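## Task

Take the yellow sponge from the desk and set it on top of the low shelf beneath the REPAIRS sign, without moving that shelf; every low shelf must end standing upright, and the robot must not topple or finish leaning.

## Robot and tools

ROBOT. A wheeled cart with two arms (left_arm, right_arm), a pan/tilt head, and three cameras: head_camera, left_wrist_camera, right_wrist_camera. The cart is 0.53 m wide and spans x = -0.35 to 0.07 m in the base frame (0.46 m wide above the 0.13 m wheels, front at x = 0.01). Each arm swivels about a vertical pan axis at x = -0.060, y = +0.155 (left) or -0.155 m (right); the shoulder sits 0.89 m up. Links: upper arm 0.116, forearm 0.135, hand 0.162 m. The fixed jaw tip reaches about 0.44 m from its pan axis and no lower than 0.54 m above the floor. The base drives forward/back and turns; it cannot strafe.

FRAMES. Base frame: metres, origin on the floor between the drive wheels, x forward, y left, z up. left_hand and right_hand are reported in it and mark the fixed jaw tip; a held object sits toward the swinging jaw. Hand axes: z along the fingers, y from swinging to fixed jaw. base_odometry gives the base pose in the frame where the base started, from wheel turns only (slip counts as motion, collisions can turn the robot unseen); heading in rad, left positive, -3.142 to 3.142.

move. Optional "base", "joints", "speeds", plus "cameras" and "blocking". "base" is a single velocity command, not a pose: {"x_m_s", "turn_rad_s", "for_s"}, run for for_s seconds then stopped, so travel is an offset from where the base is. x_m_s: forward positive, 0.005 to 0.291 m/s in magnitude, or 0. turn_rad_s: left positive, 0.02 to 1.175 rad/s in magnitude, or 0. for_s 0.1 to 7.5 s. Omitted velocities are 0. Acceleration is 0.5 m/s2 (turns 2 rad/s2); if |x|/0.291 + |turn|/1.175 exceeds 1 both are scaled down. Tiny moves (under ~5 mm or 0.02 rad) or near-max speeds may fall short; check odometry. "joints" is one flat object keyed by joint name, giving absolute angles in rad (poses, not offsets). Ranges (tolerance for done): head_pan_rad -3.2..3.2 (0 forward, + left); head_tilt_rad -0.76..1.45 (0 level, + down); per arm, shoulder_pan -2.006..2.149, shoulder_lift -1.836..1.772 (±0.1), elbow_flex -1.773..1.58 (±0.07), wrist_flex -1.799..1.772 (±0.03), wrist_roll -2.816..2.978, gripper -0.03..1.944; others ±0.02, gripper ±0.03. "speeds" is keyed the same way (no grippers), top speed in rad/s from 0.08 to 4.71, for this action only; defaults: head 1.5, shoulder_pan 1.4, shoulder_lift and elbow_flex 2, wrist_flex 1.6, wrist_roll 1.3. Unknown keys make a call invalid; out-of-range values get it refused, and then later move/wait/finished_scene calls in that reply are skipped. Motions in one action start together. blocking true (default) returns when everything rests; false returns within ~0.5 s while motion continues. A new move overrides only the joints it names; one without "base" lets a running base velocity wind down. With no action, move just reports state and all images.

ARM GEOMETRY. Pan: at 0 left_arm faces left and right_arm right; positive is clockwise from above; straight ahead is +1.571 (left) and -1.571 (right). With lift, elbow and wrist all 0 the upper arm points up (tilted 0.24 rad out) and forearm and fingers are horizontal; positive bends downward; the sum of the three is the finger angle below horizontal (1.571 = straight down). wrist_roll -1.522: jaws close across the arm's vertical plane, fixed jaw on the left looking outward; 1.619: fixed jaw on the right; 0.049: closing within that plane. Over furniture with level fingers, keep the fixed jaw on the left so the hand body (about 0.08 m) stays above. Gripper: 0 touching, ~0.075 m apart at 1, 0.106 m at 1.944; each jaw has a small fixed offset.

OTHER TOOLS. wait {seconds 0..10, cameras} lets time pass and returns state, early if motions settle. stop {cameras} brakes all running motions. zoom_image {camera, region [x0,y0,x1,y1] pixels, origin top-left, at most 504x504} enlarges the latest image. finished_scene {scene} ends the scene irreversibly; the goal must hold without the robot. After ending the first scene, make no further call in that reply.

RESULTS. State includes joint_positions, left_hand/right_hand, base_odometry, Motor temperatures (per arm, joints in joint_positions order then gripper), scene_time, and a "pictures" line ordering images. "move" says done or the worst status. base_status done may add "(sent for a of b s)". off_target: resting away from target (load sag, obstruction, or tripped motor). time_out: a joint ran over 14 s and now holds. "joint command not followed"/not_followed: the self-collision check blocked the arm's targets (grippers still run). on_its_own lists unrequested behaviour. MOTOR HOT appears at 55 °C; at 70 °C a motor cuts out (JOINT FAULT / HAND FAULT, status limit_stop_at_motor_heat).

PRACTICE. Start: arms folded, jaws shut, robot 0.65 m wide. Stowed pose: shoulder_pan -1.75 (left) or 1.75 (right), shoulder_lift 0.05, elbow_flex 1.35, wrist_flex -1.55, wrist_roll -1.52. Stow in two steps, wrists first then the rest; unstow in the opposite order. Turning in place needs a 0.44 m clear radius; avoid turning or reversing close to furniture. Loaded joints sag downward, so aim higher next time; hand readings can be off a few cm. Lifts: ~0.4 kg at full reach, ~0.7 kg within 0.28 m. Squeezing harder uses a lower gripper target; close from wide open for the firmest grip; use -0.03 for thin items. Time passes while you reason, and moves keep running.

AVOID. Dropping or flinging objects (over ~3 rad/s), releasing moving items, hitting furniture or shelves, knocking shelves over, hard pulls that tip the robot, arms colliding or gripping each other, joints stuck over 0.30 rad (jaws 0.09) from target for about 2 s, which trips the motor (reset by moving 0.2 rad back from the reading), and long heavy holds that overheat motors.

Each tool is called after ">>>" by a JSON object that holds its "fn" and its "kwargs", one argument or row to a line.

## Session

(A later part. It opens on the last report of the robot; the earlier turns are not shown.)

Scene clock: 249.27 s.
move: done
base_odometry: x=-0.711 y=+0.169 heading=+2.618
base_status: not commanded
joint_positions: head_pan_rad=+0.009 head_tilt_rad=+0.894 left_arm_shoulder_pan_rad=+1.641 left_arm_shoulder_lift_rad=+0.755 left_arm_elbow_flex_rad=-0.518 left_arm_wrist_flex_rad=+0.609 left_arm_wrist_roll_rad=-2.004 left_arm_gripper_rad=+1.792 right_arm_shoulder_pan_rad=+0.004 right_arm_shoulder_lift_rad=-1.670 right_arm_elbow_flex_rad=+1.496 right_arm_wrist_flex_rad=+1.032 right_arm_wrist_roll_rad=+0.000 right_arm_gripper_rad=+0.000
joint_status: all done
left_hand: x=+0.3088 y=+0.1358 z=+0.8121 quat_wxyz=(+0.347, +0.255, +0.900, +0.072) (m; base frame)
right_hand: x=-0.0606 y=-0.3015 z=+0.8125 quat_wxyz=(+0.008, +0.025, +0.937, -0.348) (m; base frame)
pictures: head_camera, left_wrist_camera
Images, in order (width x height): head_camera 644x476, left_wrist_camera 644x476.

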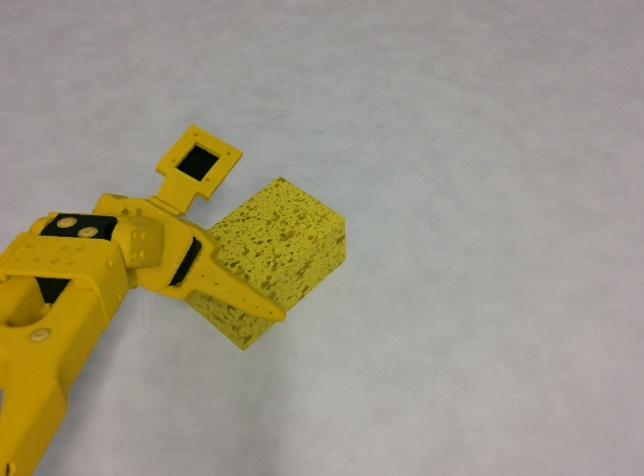

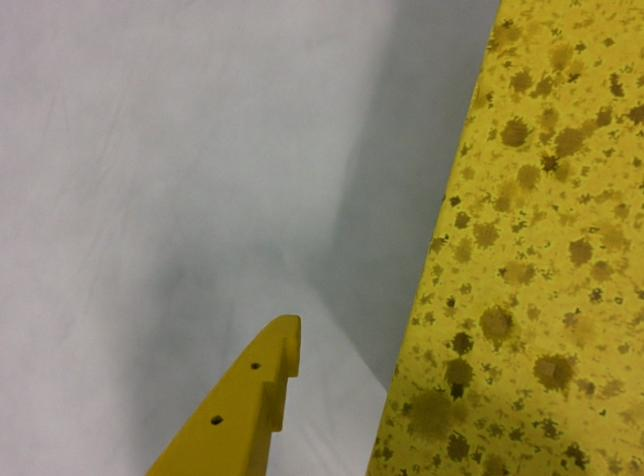

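>>> {"fn": "move", "kwargs": {
  "joints": {"left_arm_shoulder_lift_rad": 0.64}
}}

>>> {"fn": "move", "kwargs": {
  "joints": {"left_arm_shoulder_pan_rad": 1.672, "left_arm_wrist_roll_rad": -2.15, "left_arm_gripper_rad": 1.94},
  "cameras": ["head_camera", "left_wrist_camera"]
}}

Scene clock: 259.27 s.
move: done
base_odometry: x=-0.711 y=+0.169 heading=+2.618
base_status: not commanded
joint_positions: head_pan_rad=+0.009 head_tilt_rad=+0.894 left_arm_shoulder_pan_rad=+1.641 left_arm_shoulder_lift_rad=+0.709 left_arm_elbow_flex_rad=-0.518 left_arm_wrist_flex_rad=+0.609 left_arm_wrist_roll_rad=-2.004 left_arm_gripper_rad=+1.792 right_arm_shoulder_pan_rad=+0.004 right_arm_shoulder_lift_rad=-1.670 right_arm_elbow_flex_rad=+1.496 right_arm_wrist_flex_rad=+1.032 right_arm_wrist_roll_rad=+0.000 right_arm_gripper_rad=+0.000
joint_status: all done
left_hand: x=+0.3122 y=+0.1356 z=+0.8278 quat_wxyz=(+0.368, +0.253, +0.892, +0.077) (m; base frame)
right_hand: x=-0.0606 y=-0.3015 z=+0.8125 quat_wxyz=(+0.008, +0.025, +0.937, -0.348) (m; base frame)
pictures: none

Scene clock: 260.20 s.
move: done
base_odometry: x=-0.711 y=+0.169 heading=+2.618
base_status: not commanded
joint_positions: head_pan_rad=+0.009 head_tilt_rad=+0.894 left_arm_shoulder_pan_rad=+1.668 left_arm_shoulder_lift_rad=+0.709 left_arm_elbow_flex_rad=-0.518 left_arm_wrist_flex_rad=+0.609 left_arm_wrist_roll_rad=-2.145 left_arm_gripper_rad=+1.925 right_arm_shoulder_pan_rad=+0.004 right_arm_shoulder_lift_rad=-1.670 right_arm_elbow_flex_rad=+1.496 right_arm_wrist_flex_rad=+1.032 right_arm_wrist_roll_rad=+0.000 right_arm_gripper_rad=+0.000
joint_status: all done
left_hand: x=+0.3122 y=+0.1253 z=+0.8285 quat_wxyz=(+0.363, +0.326, +0.867, +0.098) (m; base frame)
right_hand: x=-0.0606 y=-0.3015 z=+0.8125 quat_wxyz=(+0.008, +0.025, +0.937, -0.348) (m; base frame)
pictures: head_camera, left_wrist_camera
Images, in order (width x height): head_camera 644x476, left_wrist_camera 644x476.

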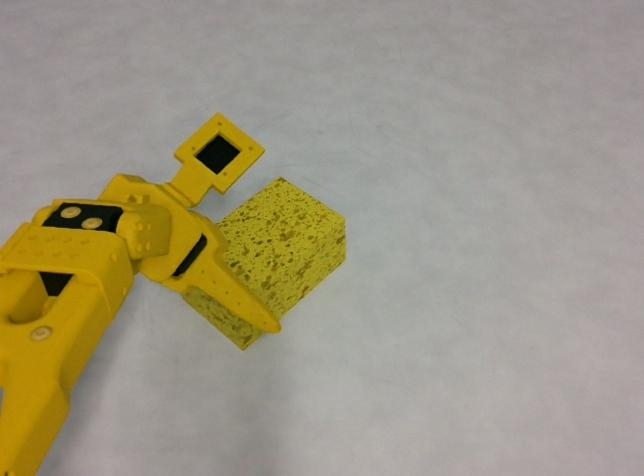

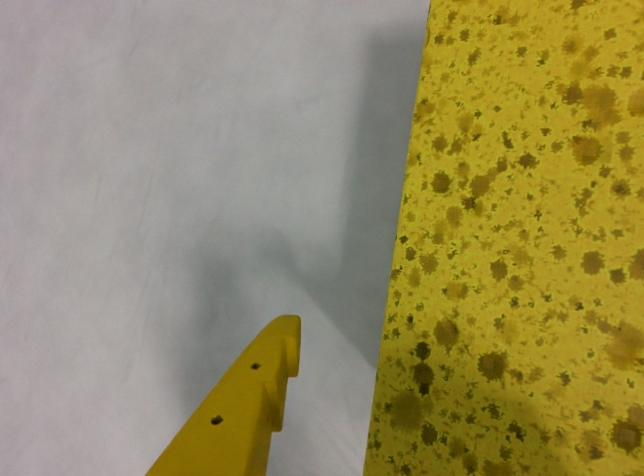

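>>> {"fn": "move", "kwargs": {
  "joints": {"left_arm_shoulder_pan_rad": 1.678, "left_arm_wrist_roll_rad": -2.08}
}}

>>> {"fn": "move", "kwargs": {
  "joints": {"left_arm_shoulder_lift_rad": 0.99, "left_arm_elbow_flex_rad": -0.975, "left_arm_wrist_flex_rad": 0.86},
  "speeds": {"left_arm_shoulder_lift_rad": 0.28, "left_arm_elbow_flex_rad": 0.45, "left_arm_wrist_flex_rad": 0.25},
  "cameras": ["head_camera", "left_wrist_camera"]
}}

Scene clock: 277.50 s.
move: done
base_odometry: x=-0.711 y=+0.169 heading=+2.618
base_status: not commanded
joint_positions: head_pan_rad=+0.009 head_tilt_rad=+0.894 left_arm_shoulder_pan_rad=+1.671 left_arm_shoulder_lift_rad=+0.709 left_arm_elbow_flex_rad=-0.518 left_arm_wrist_flex_rad=+0.609 left_arm_wrist_roll_rad=-2.087 left_arm_gripper_rad=+1.925 right_arm_shoulder_pan_rad=+0.004 right_arm_shoulder_lift_rad=-1.670 right_arm_elbow_flex_rad=+1.496 right_arm_wrist_flex_rad=+1.032 right_arm_wrist_roll_rad=+0.000 right_arm_gripper_rad=+0.000
joint_status: all done
left_hand: x=+0.3118 y=+0.1244 z=+0.8282 quat_wxyz=(+0.365, +0.302, +0.876, +0.087) (m; base frame)
right_hand: x=-0.0606 y=-0.3015 z=+0.8125 quat_wxyz=(+0.008, +0.025, +0.937, -0.348) (m; base frame)
pictures: none

Scene clock: 279.20 s.
move: done
base_odometry: x=-0.711 y=+0.169 heading=+2.618
base_status: not commanded
joint_positions: head_pan_rad=+0.009 head_tilt_rad=+0.894 left_arm_shoulder_pan_rad=+1.671 left_arm_shoulder_lift_rad=+1.005 left_arm_elbow_flex_rad=-0.938 left_arm_wrist_flex_rad=+0.856 left_arm_wrist_roll_rad=-2.087 left_arm_gripper_rad=+1.925 right_arm_shoulder_pan_rad=+0.004 right_arm_shoulder_lift_rad=-1.670 right_arm_elbow_flex_rad=+1.496 right_arm_wrist_flex_rad=+1.032 right_arm_wrist_roll_rad=+0.000 right_arm_gripper_rad=+0.000
joint_status: all done
left_hand: x=+0.3142 y=+0.1242 z=+0.8012 quat_wxyz=(+0.310, +0.309, +0.896, +0.073) (m; base frame)
right_hand: x=-0.0606 y=-0.3015 z=+0.8125 quat_wxyz=(+0.008, +0.025, +0.937, -0.348) (m; base frame)
pictures: head_camera, left_wrist_camera
Images, in order (width x height): head_camera 644x476, left_wrist_camera 644x476.

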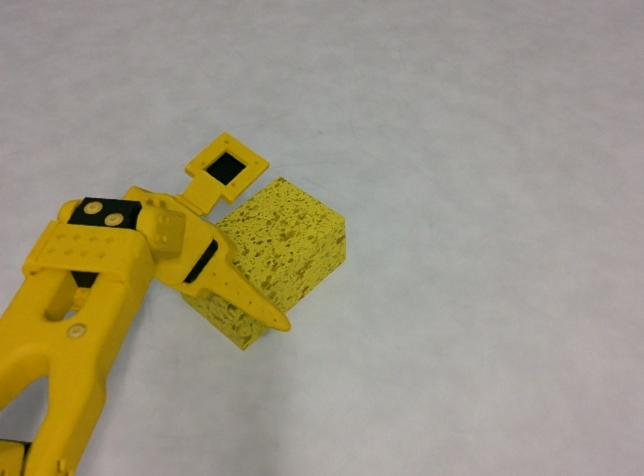

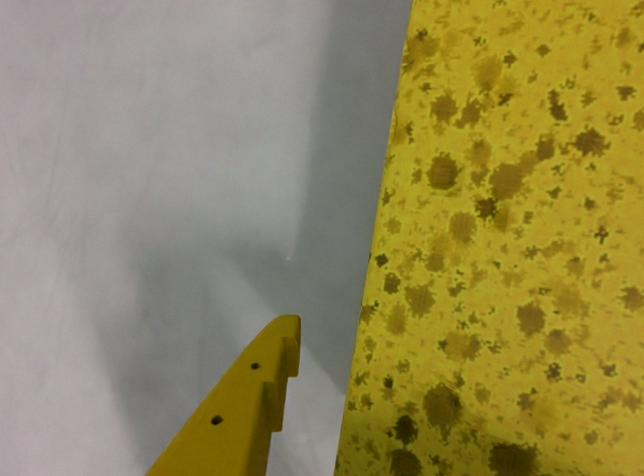

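>>> {"fn": "move", "kwargs": {
  "joints": {"left_arm_shoulder_lift_rad": 1.05},
  "speeds": {"left_arm_shoulder_lift_rad": 0.2}
}}

>>> {"fn": "move", "kwargs": {
  "joints": {"left_arm_gripper_rad": 0.6},
  "cameras": ["head_camera", "left_wrist_camera"]
}}

Scene clock: 285.50 s.
move: done
base_odometry: x=-0.711 y=+0.169 heading=+2.618
base_status: not commanded
joint_positions: head_pan_rad=+0.009 head_tilt_rad=+0.894 left_arm_shoulder_pan_rad=+1.671 left_arm_shoulder_lift_rad=+1.067 left_arm_elbow_flex_rad=-0.940 left_arm_wrist_flex_rad=+0.856 left_arm_wrist_roll_rad=-2.087 left_arm_gripper_rad=+1.925 right_arm_shoulder_pan_rad=+0.004 right_arm_shoulder_lift_rad=-1.670 right_arm_elbow_flex_rad=+1.496 right_arm_wrist_flex_rad=+1.032 right_arm_wrist_roll_rad=+0.000 right_arm_gripper_rad=+0.000
joint_status: all done
left_hand: x=+0.3081 y=+0.1248 z=+0.7806 quat_wxyz=(+0.282, +0.312, +0.905, +0.067) (m; base frame)
right_hand: x=-0.0606 y=-0.3015 z=+0.8125 quat_wxyz=(+0.008, +0.025, +0.937, -0.348) (m; base frame)
pictures: none

Scene clock: 286.70 s.
move: off_target
base_odometry: x=-0.711 y=+0.169 heading=+2.618
base_status: not commanded
joint_positions: head_pan_rad=+0.009 head_tilt_rad=+0.894 left_arm_shoulder_pan_rad=+1.681 left_arm_shoulder_lift_rad=+1.045 left_arm_elbow_flex_rad=-0.977 left_arm_wrist_flex_rad=+0.858 left_arm_wrist_roll_rad=-2.078 left_arm_gripper_rad=+1.111 right_arm_shoulder_pan_rad=+0.004 right_arm_shoulder_lift_rad=-1.670 right_arm_elbow_flex_rad=+1.496 right_arm_wrist_flex_rad=+1.032 right_arm_wrist_roll_rad=+0.000 right_arm_gripper_rad=+0.000
joint_status: left_arm_gripper_rad off_target (ended at +1.111, target +0.600)
left_hand: x=+0.3148 y=+0.1201 z=+0.7962 quat_wxyz=(+0.309, +0.310, +0.896, +0.070) (m; base frame)
right_hand: x=-0.0606 y=-0.3015 z=+0.8125 quat_wxyz=(+0.008, +0.025, +0.937, -0.348) (m; base frame)
pictures: head_camera, left_wrist_camera
Images, in order (width x height): head_camera 644x476, left_wrist_camera 644x476.

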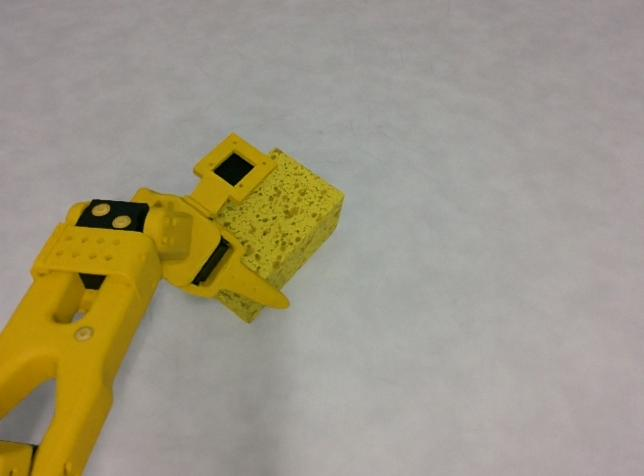

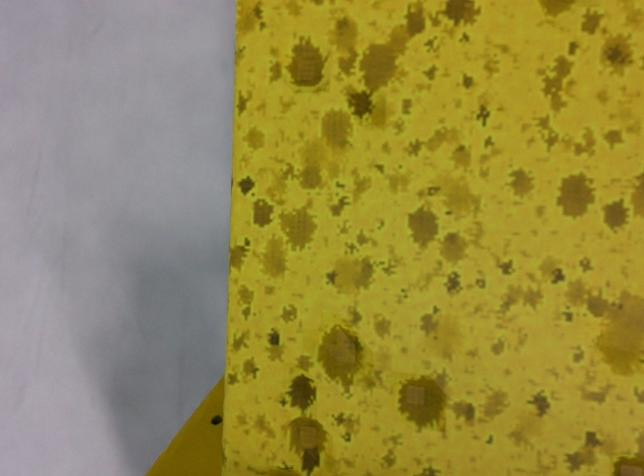

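>>> {"fn": "move", "kwargs": {
  "joints": {"left_arm_gripper_rad": 1.03, "left_arm_shoulder_lift_rad": 0.75, "left_arm_elbow_flex_rad": -0.98},
  "speeds": {"left_arm_shoulder_lift_rad": 0.4},
  "cameras": ["head_camera", "left_wrist_camera"]
}}

Scene clock: 295.60 s.
move: off_target
base_odometry: x=-0.711 y=+0.169 heading=+2.618
base_status: not commanded
joint_positions: head_pan_rad=+0.009 head_tilt_rad=+0.894 left_arm_shoulder_pan_rad=+1.680 left_arm_shoulder_lift_rad=+0.827 left_arm_elbow_flex_rad=-0.972 left_arm_wrist_flex_rad=+0.858 left_arm_wrist_roll_rad=-2.087 left_arm_gripper_rad=+1.158 right_arm_shoulder_pan_rad=+0.004 right_arm_shoulder_lift_rad=-1.670 right_arm_elbow_flex_rad=+1.496 right_arm_wrist_flex_rad=+1.032 right_arm_wrist_roll_rad=+0.000 right_arm_gripper_rad=+0.000
joint_status: left_arm_gripper_rad off_target (ended at +1.158, target +1.030); the others done
left_hand: x=+0.3274 y=+0.1192 z=+0.8722 quat_wxyz=(+0.405, +0.301, +0.858, +0.094) (m; base frame)
right_hand: x=-0.0606 y=-0.3015 z=+0.8125 quat_wxyz=(+0.008, +0.025, +0.937, -0.348) (m; base frame)
pictures: head_camera, left_wrist_camera
Images, in order (width x height): head_camera 644x476, left_wrist_camera 644x476.

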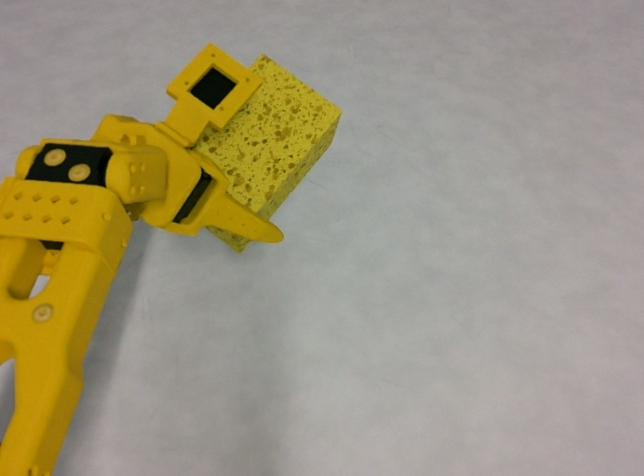

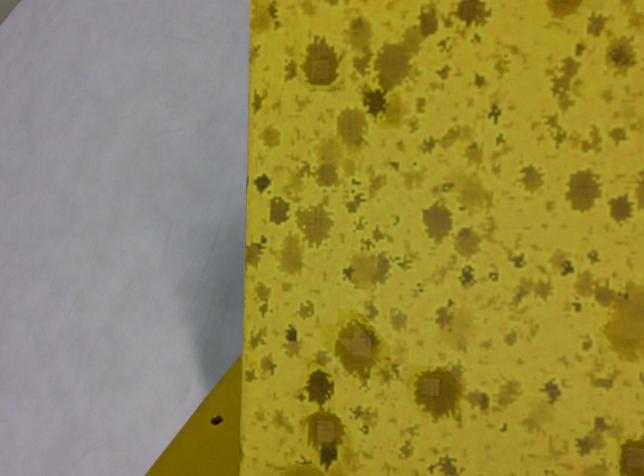

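>>> {"fn": "move", "kwargs": {
  "base": {"x_m_s": -0.15, "for_s": 2.6},
  "joints": {"head_pan_rad": 1.9, "head_tilt_rad": 0.75},
  "cameras": ["head_camera", "left_wrist_camera"]
}}

Scene clock: 316.53 s.
move: done
base_odometry: x=-0.372 y=-0.025 heading=+2.623
base_status: done (sent for 2.6 of 2.6 s)
joint_positions: head_pan_rad=+1.890 head_tilt_rad=+0.764 left_arm_shoulder_pan_rad=+1.680 left_arm_shoulder_lift_rad=+0.827 left_arm_elbow_flex_rad=-0.972 left_arm_wrist_flex_rad=+0.858 left_arm_wrist_roll_rad=-2.087 left_arm_gripper_rad=+1.158 right_arm_shoulder_pan_rad=-0.002 right_arm_shoulder_lift_rad=-1.670 right_arm_elbow_flex_rad=+1.496 right_arm_wrist_flex_rad=+1.032 right_arm_wrist_roll_rad=+0.000 right_arm_gripper_rad=+0.000
joint_status: all done
left_hand: x=+0.3274 y=+0.1192 z=+0.8722 quat_wxyz=(+0.405, +0.301, +0.858, +0.094) (m; base frame)
right_hand: x=-0.0597 y=-0.3015 z=+0.8125 quat_wxyz=(+0.009, +0.022, +0.937, -0.348) (m; base frame)
pictures: head_camera, left_wrist_camera
Images, in order (width x height): head_camera 644x476, left_wrist_camera 644x476.

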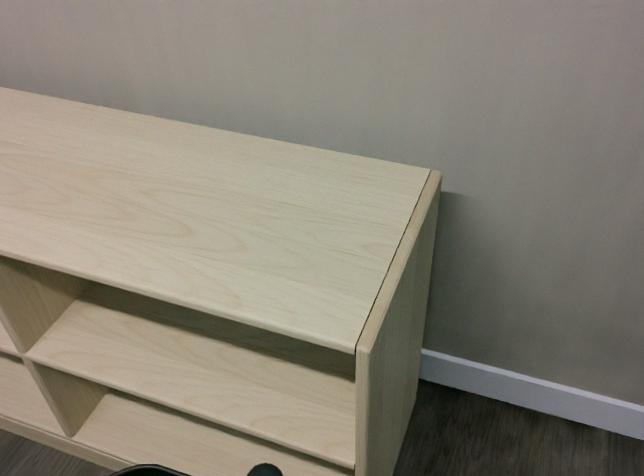

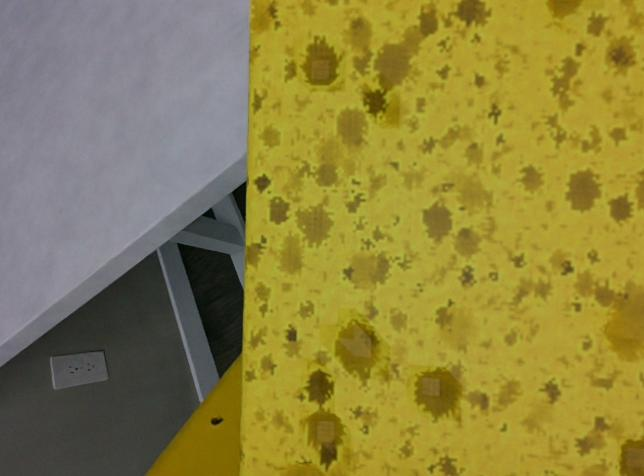

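>>> {"fn": "move", "kwargs": {
  "base": {"x_m_s": -0.15, "for_s": 2.2}
}}

>>> {"fn": "move", "kwargs": {
  "base": {"turn_rad_s": 0.5, "for_s": 3.15},
  "joints": {"head_pan_rad": 0.2, "head_tilt_rad": 0.9},
  "cameras": ["head_camera", "left_wrist_camera"]
}}

Scene clock: 329.97 s.
move: done
base_odometry: x=-0.086 y=-0.190 heading=+2.617
base_status: done (sent for 2.2 of 2.2 s)
joint_positions: head_pan_rad=+1.890 head_tilt_rad=+0.764 left_arm_shoulder_pan_rad=+1.680 left_arm_shoulder_lift_rad=+0.827 left_arm_elbow_flex_rad=-0.972 left_arm_wrist_flex_rad=+0.858 left_arm_wrist_roll_rad=-2.087 left_arm_gripper_rad=+1.158 right_arm_shoulder_pan_rad=-0.002 right_arm_shoulder_lift_rad=-1.670 right_arm_elbow_flex_rad=+1.496 right_arm_wrist_flex_rad=+1.032 right_arm_wrist_roll_rad=+0.000 right_arm_gripper_rad=+0.000
joint_status: not commanded
left_hand: x=+0.3274 y=+0.1192 z=+0.8722 quat_wxyz=(+0.405, +0.301, +0.858, +0.094) (m; base frame)
right_hand: x=-0.0597 y=-0.3015 z=+0.8125 quat_wxyz=(+0.009, +0.022, +0.937, -0.348) (m; base frame)
pictures: none

Scene clock: 333.83 s.
move: done
base_odometry: x=-0.086 y=-0.190 heading=-2.080
base_status: done (sent for 3.17 of 3.17 s)
joint_positions: head_pan_rad=+0.209 head_tilt_rad=+0.894 left_arm_shoulder_pan_rad=+1.680 left_arm_shoulder_lift_rad=+0.827 left_arm_elbow_flex_rad=-0.972 left_arm_wrist_flex_rad=+0.858 left_arm_wrist_roll_rad=-2.087 left_arm_gripper_rad=+1.158 right_arm_shoulder_pan_rad=-0.002 right_arm_shoulder_lift_rad=-1.670 right_arm_elbow_flex_rad=+1.496 right_arm_wrist_flex_rad=+1.032 right_arm_wrist_roll_rad=+0.000 right_arm_gripper_rad=+0.000
joint_status: all done
left_hand: x=+0.3274 y=+0.1192 z=+0.8722 quat_wxyz=(+0.405, +0.301, +0.858, +0.094) (m; base frame)
right_hand: x=-0.0597 y=-0.3015 z=+0.8125 quat_wxyz=(+0.009, +0.022, +0.937, -0.348) (m; base frame)
pictures: head_camera, left_wrist_camera
Images, in order (width x height): head_camera 644x476, left_wrist_camera 644x476.

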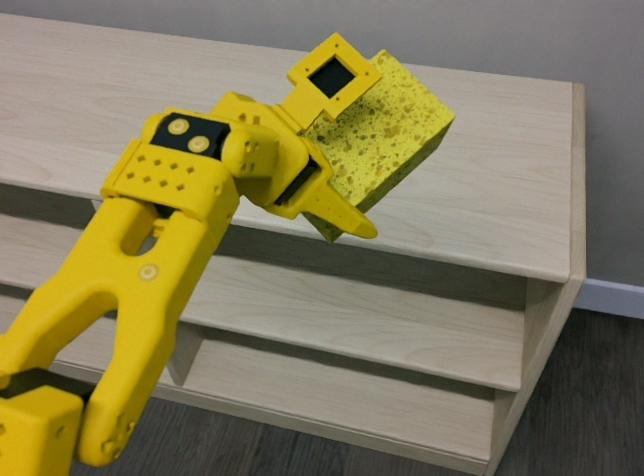

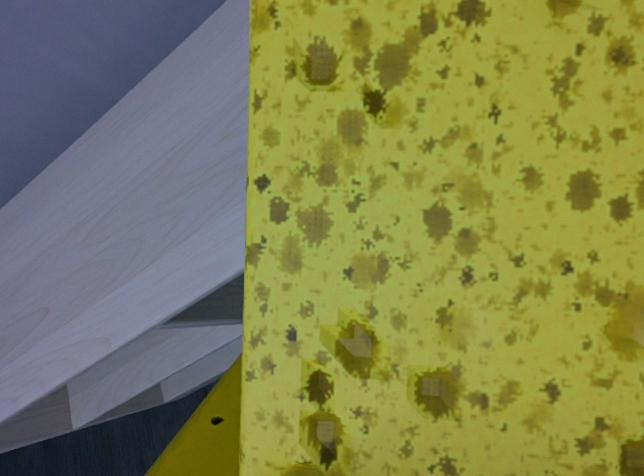

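>>> {"fn": "move", "kwargs": {
  "base": {"x_m_s": 0.12, "for_s": 2.17}
}}

>>> {"fn": "move", "kwargs": {
  "joints": {"left_arm_shoulder_lift_rad": 0.87, "left_arm_elbow_flex_rad": -0.6, "left_arm_wrist_flex_rad": 0.56},
  "speeds": {"left_arm_shoulder_lift_rad": 0.3, "left_arm_elbow_flex_rad": 0.5, "left_arm_wrist_flex_rad": 0.4},
  "cameras": ["head_camera", "left_wrist_camera"]
}}

Scene clock: 359.73 s.
move: done
base_odometry: x=-0.212 y=-0.418 heading=-2.078
base_status: done (sent for 2.17 of 2.17 s)
joint_positions: head_pan_rad=+0.209 head_tilt_rad=+0.894 left_arm_shoulder_pan_rad=+1.681 left_arm_shoulder_lift_rad=+0.827 left_arm_elbow_flex_rad=-0.972 left_arm_wrist_flex_rad=+0.858 left_arm_wrist_roll_rad=-2.087 left_arm_gripper_rad=+1.158 right_arm_shoulder_pan_rad=-0.004 right_arm_shoulder_lift_rad=-1.670 right_arm_elbow_flex_rad=+1.496 right_arm_wrist_flex_rad=+1.032 right_arm_wrist_roll_rad=+0.000 right_arm_gripper_rad=+0.000
joint_status: not commanded
left_hand: x=+0.3274 y=+0.1186 z=+0.8722 quat_wxyz=(+0.405, +0.301, +0.858, +0.094) (m; base frame)
right_hand: x=-0.0595 y=-0.3015 z=+0.8125 quat_wxyz=(+0.009, +0.021, +0.937, -0.348) (m; base frame)
pictures: none

Scene clock: 361.03 s.
move: done
base_odometry: x=-0.212 y=-0.418 heading=-2.078
base_status: not commanded
joint_positions: head_pan_rad=+0.209 head_tilt_rad=+0.894 left_arm_shoulder_pan_rad=+1.681 left_arm_shoulder_lift_rad=+0.890 left_arm_elbow_flex_rad=-0.595 left_arm_wrist_flex_rad=+0.574 left_arm_wrist_roll_rad=-2.087 left_arm_gripper_rad=+1.158 right_arm_shoulder_pan_rad=-0.004 right_arm_shoulder_lift_rad=-1.670 right_arm_elbow_flex_rad=+1.496 right_arm_wrist_flex_rad=+1.032 right_arm_wrist_roll_rad=+0.000 right_arm_gripper_rad=+0.000
joint_status: all done
left_hand: x=+0.3112 y=+0.1204 z=+0.7887 quat_wxyz=(+0.335, +0.311, +0.886, +0.077) (m; base frame)
right_hand: x=-0.0595 y=-0.3015 z=+0.8125 quat_wxyz=(+0.009, +0.021, +0.937, -0.348) (m; base frame)
pictures: head_camera, left_wrist_camera
Images, in order (width x height): head_camera 644x476, left_wrist_camera 644x476.

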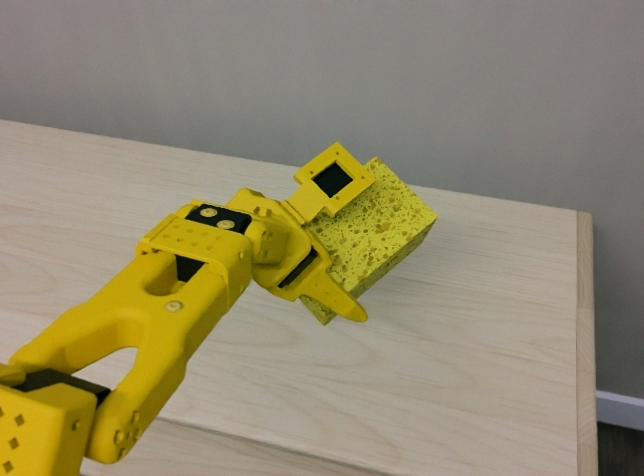

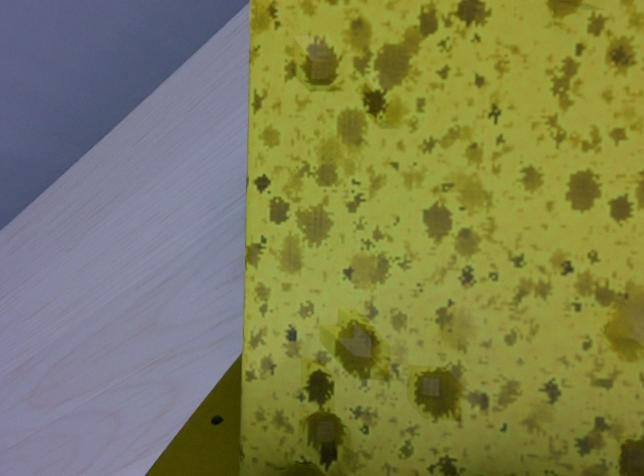

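>>> {"fn": "move", "kwargs": {
  "joints": {"left_arm_shoulder_lift_rad": 1.11, "left_arm_elbow_flex_rad": -0.71, "left_arm_wrist_flex_rad": 0.47},
  "speeds": {"left_arm_shoulder_lift_rad": 0.2, "left_arm_elbow_flex_rad": 0.1, "left_arm_wrist_flex_rad": 0.1},
  "cameras": ["head_camera"]
}}

>>> {"fn": "move", "kwargs": {
  "joints": {"left_arm_shoulder_lift_rad": 1.2, "left_arm_elbow_flex_rad": -0.74, "left_arm_wrist_flex_rad": 0.43},
  "speeds": {"left_arm_shoulder_lift_rad": 0.15, "left_arm_elbow_flex_rad": 0.1, "left_arm_wrist_flex_rad": 0.1},
  "cameras": ["head_camera","left_wrist_camera"]
}}

Scene clock: 371.20 s.
move: done
base_odometry: x=-0.212 y=-0.418 heading=-2.078
base_status: not commanded
joint_positions: head_pan_rad=+0.209 head_tilt_rad=+0.894 left_arm_shoulder_pan_rad=+1.681 left_arm_shoulder_lift_rad=+1.130 left_arm_elbow_flex_rad=-0.673 left_arm_wrist_flex_rad=+0.484 left_arm_wrist_roll_rad=-2.087 left_arm_gripper_rad=+1.158 right_arm_shoulder_pan_rad=-0.004 right_arm_shoulder_lift_rad=-1.670 right_arm_elbow_flex_rad=+1.496 right_arm_wrist_flex_rad=+1.032 right_arm_wrist_roll_rad=+0.000 right_arm_gripper_rad=+0.000
joint_status: all done
left_hand: x=+0.3039 y=+0.1213 z=+0.7346 quat_wxyz=(+0.302, +0.315, +0.897, +0.070) (m; base frame)
right_hand: x=-0.0595 y=-0.3015 z=+0.8125 quat_wxyz=(+0.009, +0.021, +0.937, -0.348) (m; base frame)
pictures: head_camera
Images, in order (width x height): head_camera 644x476.

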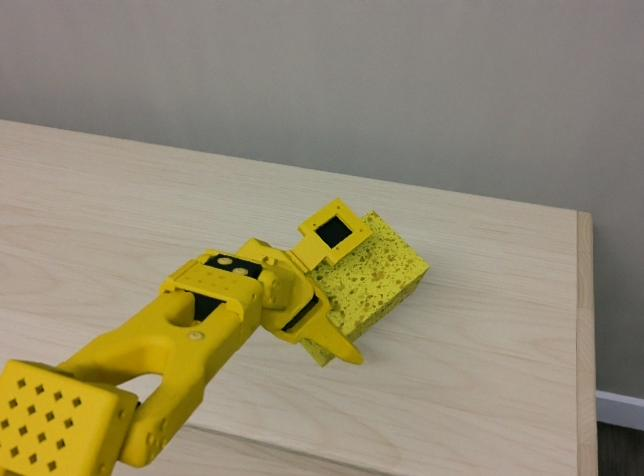

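Scene clock: 372.23 s.
move: done
base_odometry: x=-0.212 y=-0.418 heading=-2.078
base_status: not commanded
joint_positions: head_pan_rad=+0.209 head_tilt_rad=+0.894 left_arm_shoulder_pan_rad=+1.681 left_arm_shoulder_lift_rad=+1.220 left_arm_elbow_flex_rad=-0.704 left_arm_wrist_flex_rad=+0.444 left_arm_wrist_roll_rad=-2.087 left_arm_gripper_rad=+1.158 right_arm_shoulder_pan_rad=-0.004 right_arm_shoulder_lift_rad=-1.670 right_arm_elbow_flex_rad=+1.496 right_arm_wrist_flex_rad=+1.032 right_arm_wrist_roll_rad=+0.000 right_arm_gripper_rad=+0.000
joint_status: all done
left_hand: x=+0.2995 y=+0.1217 z=+0.7151 quat_wxyz=(+0.293, +0.316, +0.900, +0.068) (m; base frame)
right_hand: x=-0.0595 y=-0.3015 z=+0.8125 quat_wxyz=(+0.009, +0.021, +0.937, -0.348) (m; base frame)
pictures: head_camera, left_wrist_camera
Images, in order (width x height): head_camera 644x476, left_wrist_camera 644x476.

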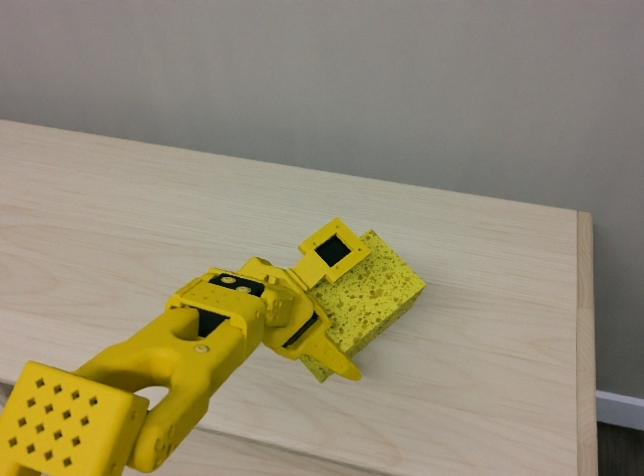

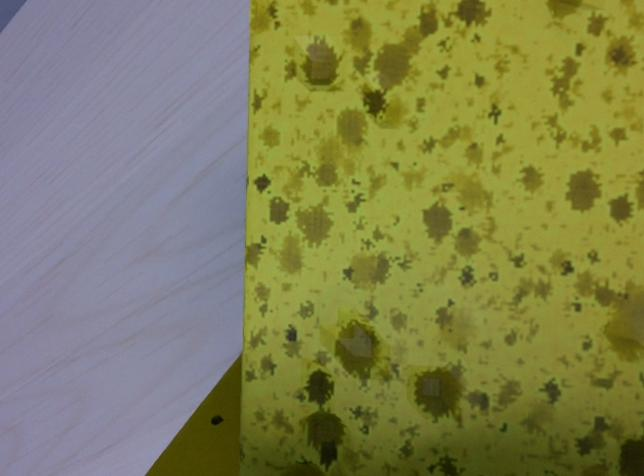

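>>> {"fn": "move", "kwargs": {
  "joints": {"left_arm_shoulder_lift_rad": 1.26, "left_arm_elbow_flex_rad": -0.75, "left_arm_wrist_flex_rad": 0.41},
  "speeds": {"left_arm_shoulder_lift_rad": 0.15}
}}

>>> {"fn": "move", "kwargs": {
  "joints": {"left_arm_shoulder_lift_rad": 1.31, "left_arm_elbow_flex_rad": -0.76, "left_arm_wrist_flex_rad": 0.38},
  "speeds": {"left_arm_shoulder_lift_rad": 0.15},
  "cameras": ["head_camera","left_wrist_camera"]
}}

Scene clock: 379.47 s.
move: done
base_odometry: x=-0.212 y=-0.418 heading=-2.078
base_status: not commanded
joint_positions: head_pan_rad=+0.209 head_tilt_rad=+0.894 left_arm_shoulder_pan_rad=+1.681 left_arm_shoulder_lift_rad=+1.278 left_arm_elbow_flex_rad=-0.713 left_arm_wrist_flex_rad=+0.422 left_arm_wrist_roll_rad=-2.087 left_arm_gripper_rad=+1.158 right_arm_shoulder_pan_rad=-0.004 right_arm_shoulder_lift_rad=-1.670 right_arm_elbow_flex_rad=+1.496 right_arm_wrist_flex_rad=+1.032 right_arm_wrist_roll_rad=+0.000 right_arm_gripper_rad=+0.000
joint_status: all done
left_hand: x=+0.2932 y=+0.1224 z=+0.6999 quat_wxyz=(+0.280, +0.317, +0.904, +0.065) (m; base frame)
right_hand: x=-0.0595 y=-0.3015 z=+0.8125 quat_wxyz=(+0.009, +0.021, +0.937, -0.348) (m; base frame)
pictures: none

Scene clock: 380.23 s.
move: done
base_odometry: x=-0.212 y=-0.418 heading=-2.078
base_status: not commanded
joint_positions: head_pan_rad=+0.209 head_tilt_rad=+0.894 left_arm_shoulder_pan_rad=+1.681 left_arm_shoulder_lift_rad=+1.327 left_arm_elbow_flex_rad=-0.725 left_arm_wrist_flex_rad=+0.393 left_arm_wrist_roll_rad=-2.087 left_arm_gripper_rad=+1.158 right_arm_shoulder_pan_rad=-0.004 right_arm_shoulder_lift_rad=-1.670 right_arm_elbow_flex_rad=+1.496 right_arm_wrist_flex_rad=+1.032 right_arm_wrist_roll_rad=+0.000 right_arm_gripper_rad=+0.000
joint_status: all done
left_hand: x=+0.2898 y=+0.1228 z=+0.6893 quat_wxyz=(+0.276, +0.318, +0.905, +0.064) (m; base frame)
right_hand: x=-0.0595 y=-0.3015 z=+0.8125 quat_wxyz=(+0.009, +0.021, +0.937, -0.348) (m; base frame)
pictures: head_camera, left_wrist_camera
Images, in order (width x height): head_camera 644x476, left_wrist_camera 644x476.

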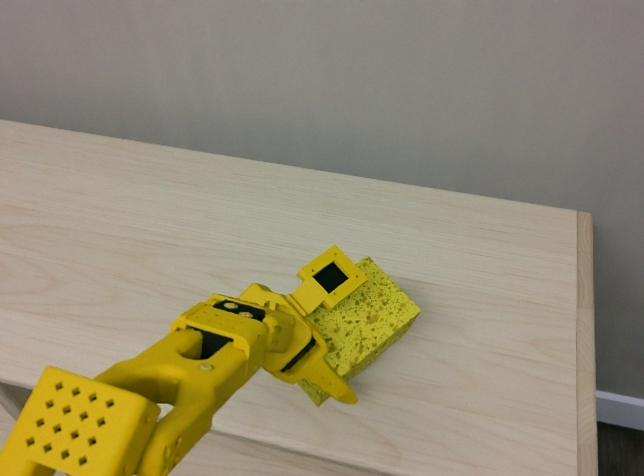

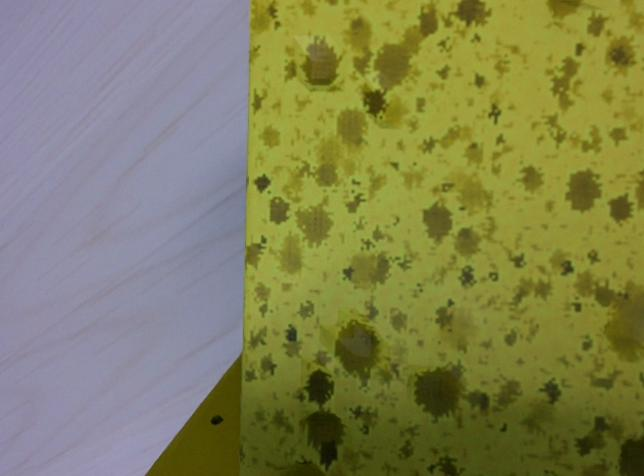

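>>> {"fn": "move", "kwargs": {
  "joints": {"left_arm_shoulder_lift_rad": 1.37, "left_arm_elbow_flex_rad": -0.77, "left_arm_wrist_flex_rad": 0.35},
  "speeds": {"left_arm_shoulder_lift_rad": 0.15}
}}

>>> {"fn": "move", "kwargs": {
  "joints": {"left_arm_shoulder_lift_rad": 1.43, "left_arm_elbow_flex_rad": -0.78, "left_arm_wrist_flex_rad": 0.32},
  "speeds": {"left_arm_shoulder_lift_rad": 0.15},
  "cameras": ["head_camera","left_wrist_camera"]
}}

Scene clock: 391.53 s.
move: done
base_odometry: x=-0.212 y=-0.418 heading=-2.078
base_status: not commanded
joint_positions: head_pan_rad=+0.209 head_tilt_rad=+0.894 left_arm_shoulder_pan_rad=+1.681 left_arm_shoulder_lift_rad=+1.389 left_arm_elbow_flex_rad=-0.734 left_arm_wrist_flex_rad=+0.362 left_arm_wrist_roll_rad=-2.087 left_arm_gripper_rad=+1.158 right_arm_shoulder_pan_rad=-0.004 right_arm_shoulder_lift_rad=-1.670 right_arm_elbow_flex_rad=+1.496 right_arm_wrist_flex_rad=+1.032 right_arm_wrist_roll_rad=+0.000 right_arm_gripper_rad=+0.000
joint_status: all done
left_hand: x=+0.2828 y=+0.1236 z=+0.6744 quat_wxyz=(+0.266, +0.319, +0.908, +0.062) (m; base frame)
right_hand: x=-0.0595 y=-0.3015 z=+0.8125 quat_wxyz=(+0.009, +0.021, +0.937, -0.348) (m; base frame)
pictures: none

Scene clock: 392.37 s.
move: done
base_odometry: x=-0.212 y=-0.418 heading=-2.078
base_status: not commanded
joint_positions: head_pan_rad=+0.209 head_tilt_rad=+0.894 left_arm_shoulder_pan_rad=+1.681 left_arm_shoulder_lift_rad=+1.447 left_arm_elbow_flex_rad=-0.747 left_arm_wrist_flex_rad=+0.330 left_arm_wrist_roll_rad=-2.087 left_arm_gripper_rad=+1.158 right_arm_shoulder_pan_rad=-0.004 right_arm_shoulder_lift_rad=-1.670 right_arm_elbow_flex_rad=+1.496 right_arm_wrist_flex_rad=+1.032 right_arm_wrist_roll_rad=+0.000 right_arm_gripper_rad=+0.000
joint_status: all done
left_hand: x=+0.2767 y=+0.1243 z=+0.6615 quat_wxyz=(+0.260, +0.319, +0.909, +0.060) (m; base frame)
right_hand: x=-0.0595 y=-0.3015 z=+0.8125 quat_wxyz=(+0.009, +0.021, +0.937, -0.348) (m; base frame)
pictures: head_camera, left_wrist_camera
Images, in order (width x height): head_camera 644x476, left_wrist_camera 644x476.

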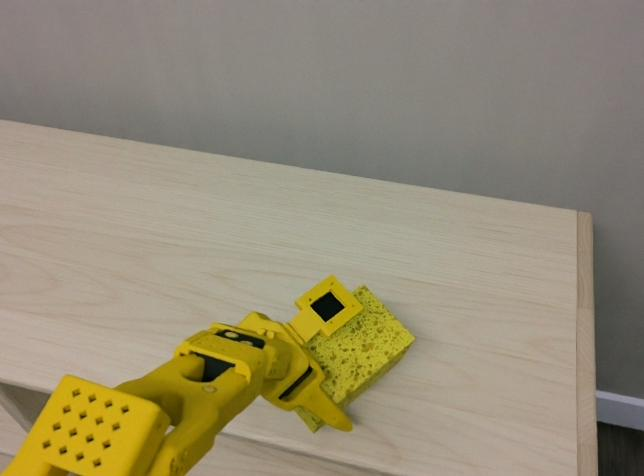

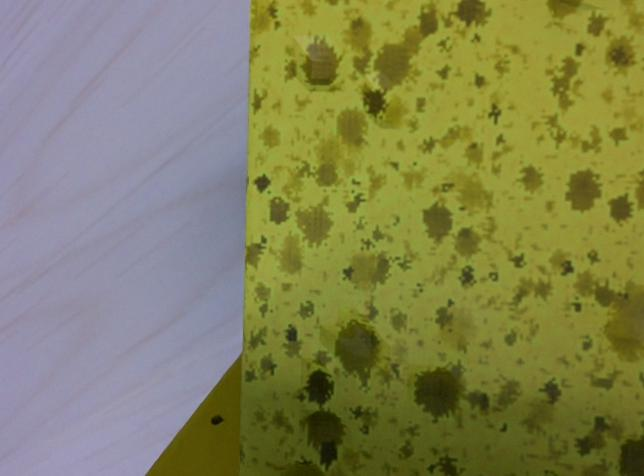

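>>> {"fn": "move", "kwargs": {
  "joints": {"left_arm_shoulder_lift_rad": 1.53, "left_arm_elbow_flex_rad": -0.86, "left_arm_wrist_flex_rad": 0.29},
  "speeds": {"left_arm_shoulder_lift_rad": 0.15, "left_arm_elbow_flex_rad": 0.15}
}}

>>> {"fn": "move", "kwargs": {
  "joints": {"left_arm_shoulder_lift_rad": 1.61, "left_arm_elbow_flex_rad": -0.93, "left_arm_wrist_flex_rad": 0.265},
  "speeds": {"left_arm_shoulder_lift_rad": 0.15, "left_arm_elbow_flex_rad": 0.15},
  "cameras": ["head_camera","left_wrist_camera"]
}}

Scene clock: 411.67 s.
move: done
base_odometry: x=-0.212 y=-0.418 heading=-2.078
base_status: not commanded
joint_positions: head_pan_rad=+0.209 head_tilt_rad=+0.894 left_arm_shoulder_pan_rad=+1.681 left_arm_shoulder_lift_rad=+1.545 left_arm_elbow_flex_rad=-0.826 left_arm_wrist_flex_rad=+0.303 left_arm_wrist_roll_rad=-2.087 left_arm_gripper_rad=+1.158 right_arm_shoulder_pan_rad=-0.004 right_arm_shoulder_lift_rad=-1.670 right_arm_elbow_flex_rad=+1.496 right_arm_wrist_flex_rad=+1.032 right_arm_wrist_roll_rad=+0.000 right_arm_gripper_rad=+0.000
joint_status: all done
left_hand: x=+0.2745 y=+0.1245 z=+0.6491 quat_wxyz=(+0.264, +0.319, +0.908, +0.061) (m; base frame)
right_hand: x=-0.0595 y=-0.3015 z=+0.8125 quat_wxyz=(+0.009, +0.021, +0.937, -0.348) (m; base frame)
pictures: none

Scene clock: 412.60 s.
move: done
base_odometry: x=-0.212 y=-0.418 heading=-2.078
base_status: not commanded
joint_positions: head_pan_rad=+0.209 head_tilt_rad=+0.894 left_arm_shoulder_pan_rad=+1.678 left_arm_shoulder_lift_rad=+1.616 left_arm_elbow_flex_rad=-0.903 left_arm_wrist_flex_rad=+0.275 left_arm_wrist_roll_rad=-2.078 left_arm_gripper_rad=+1.158 right_arm_shoulder_pan_rad=-0.004 right_arm_shoulder_lift_rad=-1.670 right_arm_elbow_flex_rad=+1.496 right_arm_wrist_flex_rad=+1.032 right_arm_wrist_roll_rad=+0.000 right_arm_gripper_rad=+0.000
joint_status: all done
left_hand: x=+0.2775 y=+0.1253 z=+0.6448 quat_wxyz=(+0.280, +0.312, +0.906, +0.064) (m; base frame)
right_hand: x=-0.0595 y=-0.3015 z=+0.8125 quat_wxyz=(+0.009, +0.021, +0.937, -0.348) (m; base frame)
pictures: head_camera, left_wrist_camera
Images, in order (width x height): head_camera 644x476, left_wrist_camera 644x476.

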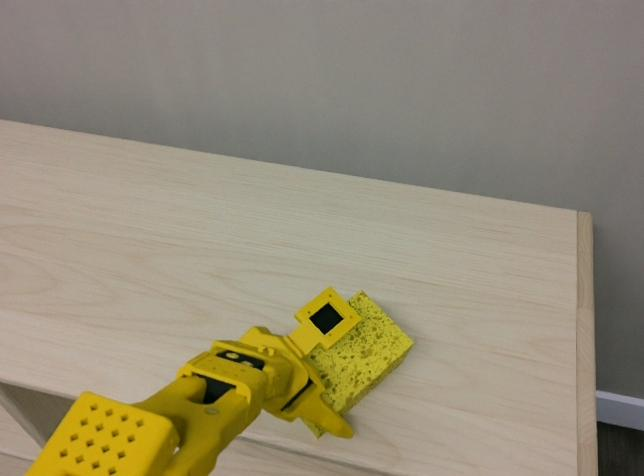

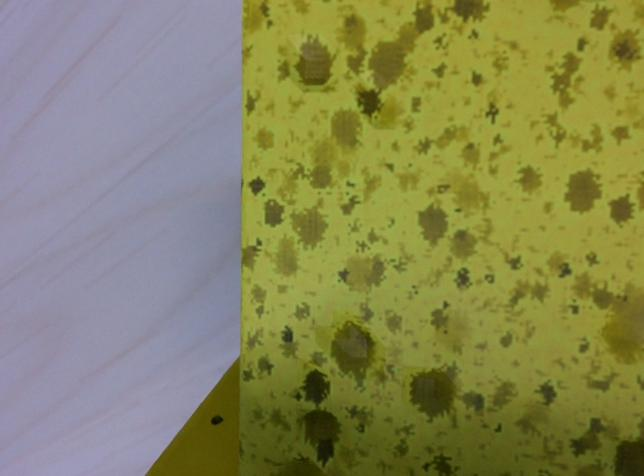

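>>> {"fn": "move", "kwargs": {
  "joints": {"left_arm_shoulder_lift_rad": 1.65, "left_arm_gripper_rad": 1.1},
  "speeds": {"left_arm_shoulder_lift_rad": 0.1}
}}

>>> {"fn": "move", "kwargs": {
  "joints": {"left_arm_gripper_rad": 1.2},
  "cameras": ["head_camera","left_wrist_camera"]
}}

Scene clock: 420.50 s.
move: off_target
base_odometry: x=-0.212 y=-0.418 heading=-2.078
base_status: not commanded
joint_positions: head_pan_rad=+0.209 head_tilt_rad=+0.894 left_arm_shoulder_pan_rad=+1.675 left_arm_shoulder_lift_rad=+1.639 left_arm_elbow_flex_rad=-0.924 left_arm_wrist_flex_rad=+0.273 left_arm_wrist_roll_rad=-2.078 left_arm_gripper_rad=+1.158 right_arm_shoulder_pan_rad=-0.004 right_arm_shoulder_lift_rad=-1.670 right_arm_elbow_flex_rad=+1.496 right_arm_wrist_flex_rad=+1.032 right_arm_wrist_roll_rad=+0.000 right_arm_gripper_rad=+0.000
joint_status: left_arm_gripper_rad off_target (ended at +1.158, target +1.100); the others done
left_hand: x=+0.2767 y=+0.1264 z=+0.6421 quat_wxyz=(+0.280, +0.310, +0.906, +0.064) (m; base frame)
right_hand: x=-0.0595 y=-0.3015 z=+0.8125 quat_wxyz=(+0.009, +0.021, +0.937, -0.348) (m; base frame)
pictures: none

Scene clock: 421.00 s.
move: done
base_odometry: x=-0.212 y=-0.418 heading=-2.078
base_status: not commanded
joint_positions: head_pan_rad=+0.209 head_tilt_rad=+0.894 left_arm_shoulder_pan_rad=+1.674 left_arm_shoulder_lift_rad=+1.642 left_arm_elbow_flex_rad=-0.928 left_arm_wrist_flex_rad=+0.267 left_arm_wrist_roll_rad=-2.078 left_arm_gripper_rad=+1.204 right_arm_shoulder_pan_rad=-0.004 right_arm_shoulder_lift_rad=-1.670 right_arm_elbow_flex_rad=+1.496 right_arm_wrist_flex_rad=+1.032 right_arm_wrist_roll_rad=+0.000 right_arm_gripper_rad=+0.000
joint_status: all done
left_hand: x=+0.2774 y=+0.1268 z=+0.6424 quat_wxyz=(+0.283, +0.309, +0.906, +0.065) (m; base frame)
right_hand: x=-0.0595 y=-0.3015 z=+0.8125 quat_wxyz=(+0.009, +0.021, +0.937, -0.348) (m; base frame)
pictures: head_camera, left_wrist_camera
Images, in order (width x height): head_camera 644x476, left_wrist_camera 644x476.

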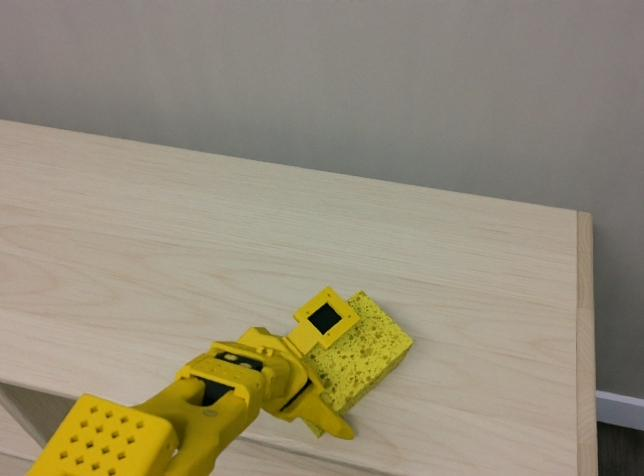

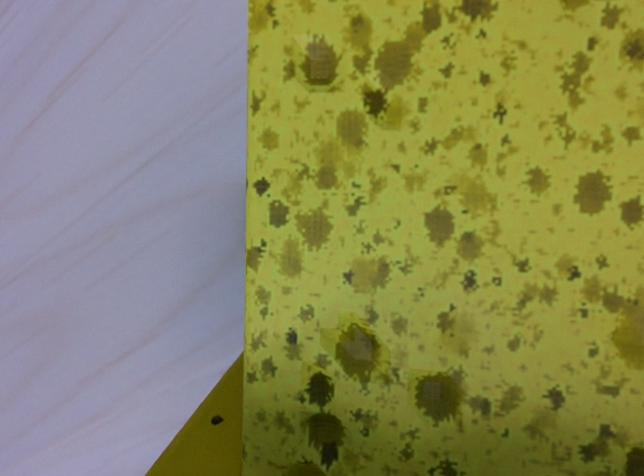

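Released with the sponge resting on the shelf. Open wider and check.

>>> {"fn": "move", "kwargs": {
  "joints": {"left_arm_gripper_rad": 1.45}
}}

>>> {"fn": "move", "kwargs": {
  "joints": {"left_arm_gripper_rad": 1.94},
  "cameras": ["head_camera","left_wrist_camera"]
}}

Scene clock: 426.93 s.
move: done
base_odometry: x=-0.212 y=-0.418 heading=-2.078
base_status: not commanded
joint_positions: head_pan_rad=+0.209 head_tilt_rad=+0.894 left_arm_shoulder_pan_rad=+1.675 left_arm_shoulder_lift_rad=+1.663 left_arm_elbow_flex_rad=-0.923 left_arm_wrist_flex_rad=+0.272 left_arm_wrist_roll_rad=-2.078 left_arm_gripper_rad=+1.442 right_arm_shoulder_pan_rad=-0.004 right_arm_shoulder_lift_rad=-1.670 right_arm_elbow_flex_rad=+1.496 right_arm_wrist_flex_rad=+1.032 right_arm_wrist_roll_rad=+0.000 right_arm_gripper_rad=+0.000
joint_status: all done
left_hand: x=+0.2703 y=+0.1271 z=+0.6345 quat_wxyz=(+0.269, +0.312, +0.909, +0.062) (m; base frame)
right_hand: x=-0.0595 y=-0.3015 z=+0.8125 quat_wxyz=(+0.009, +0.021, +0.937, -0.348) (m; base frame)
pictures: none

Scene clock: 427.70 s.
move: done
base_odometry: x=-0.212 y=-0.418 heading=-2.078
base_status: not commanded
joint_positions: head_pan_rad=+0.209 head_tilt_rad=+0.894 left_arm_shoulder_pan_rad=+1.675 left_arm_shoulder_lift_rad=+1.663 left_arm_elbow_flex_rad=-0.923 left_arm_wrist_flex_rad=+0.272 left_arm_wrist_roll_rad=-2.078 left_arm_gripper_rad=+1.925 right_arm_shoulder_pan_rad=-0.004 right_arm_shoulder_lift_rad=-1.670 right_arm_elbow_flex_rad=+1.496 right_arm_wrist_flex_rad=+1.032 right_arm_wrist_roll_rad=+0.000 right_arm_gripper_rad=+0.000
joint_status: all done
left_hand: x=+0.2703 y=+0.1271 z=+0.6345 quat_wxyz=(+0.269, +0.312, +0.909, +0.062) (m; base frame)
right_hand: x=-0.0595 y=-0.3015 z=+0.8125 quat_wxyz=(+0.009, +0.021, +0.937, -0.348) (m; base frame)
pictures: head_camera, left_wrist_camera
Images, in order (width x height): head_camera 644x476, left_wrist_camera 644x476.

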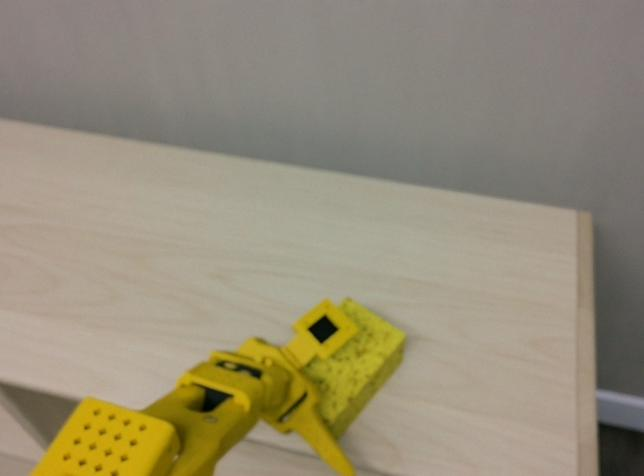

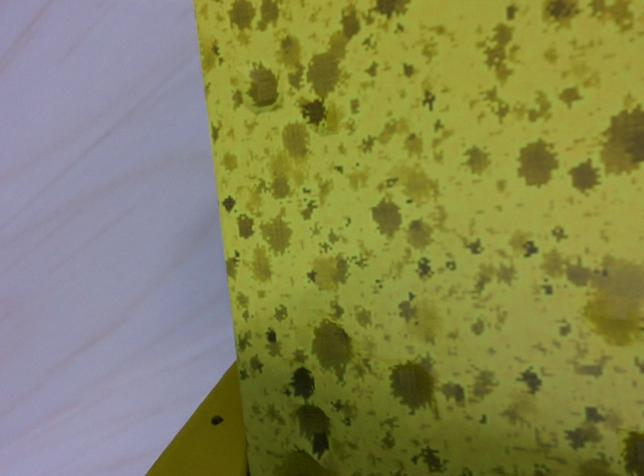

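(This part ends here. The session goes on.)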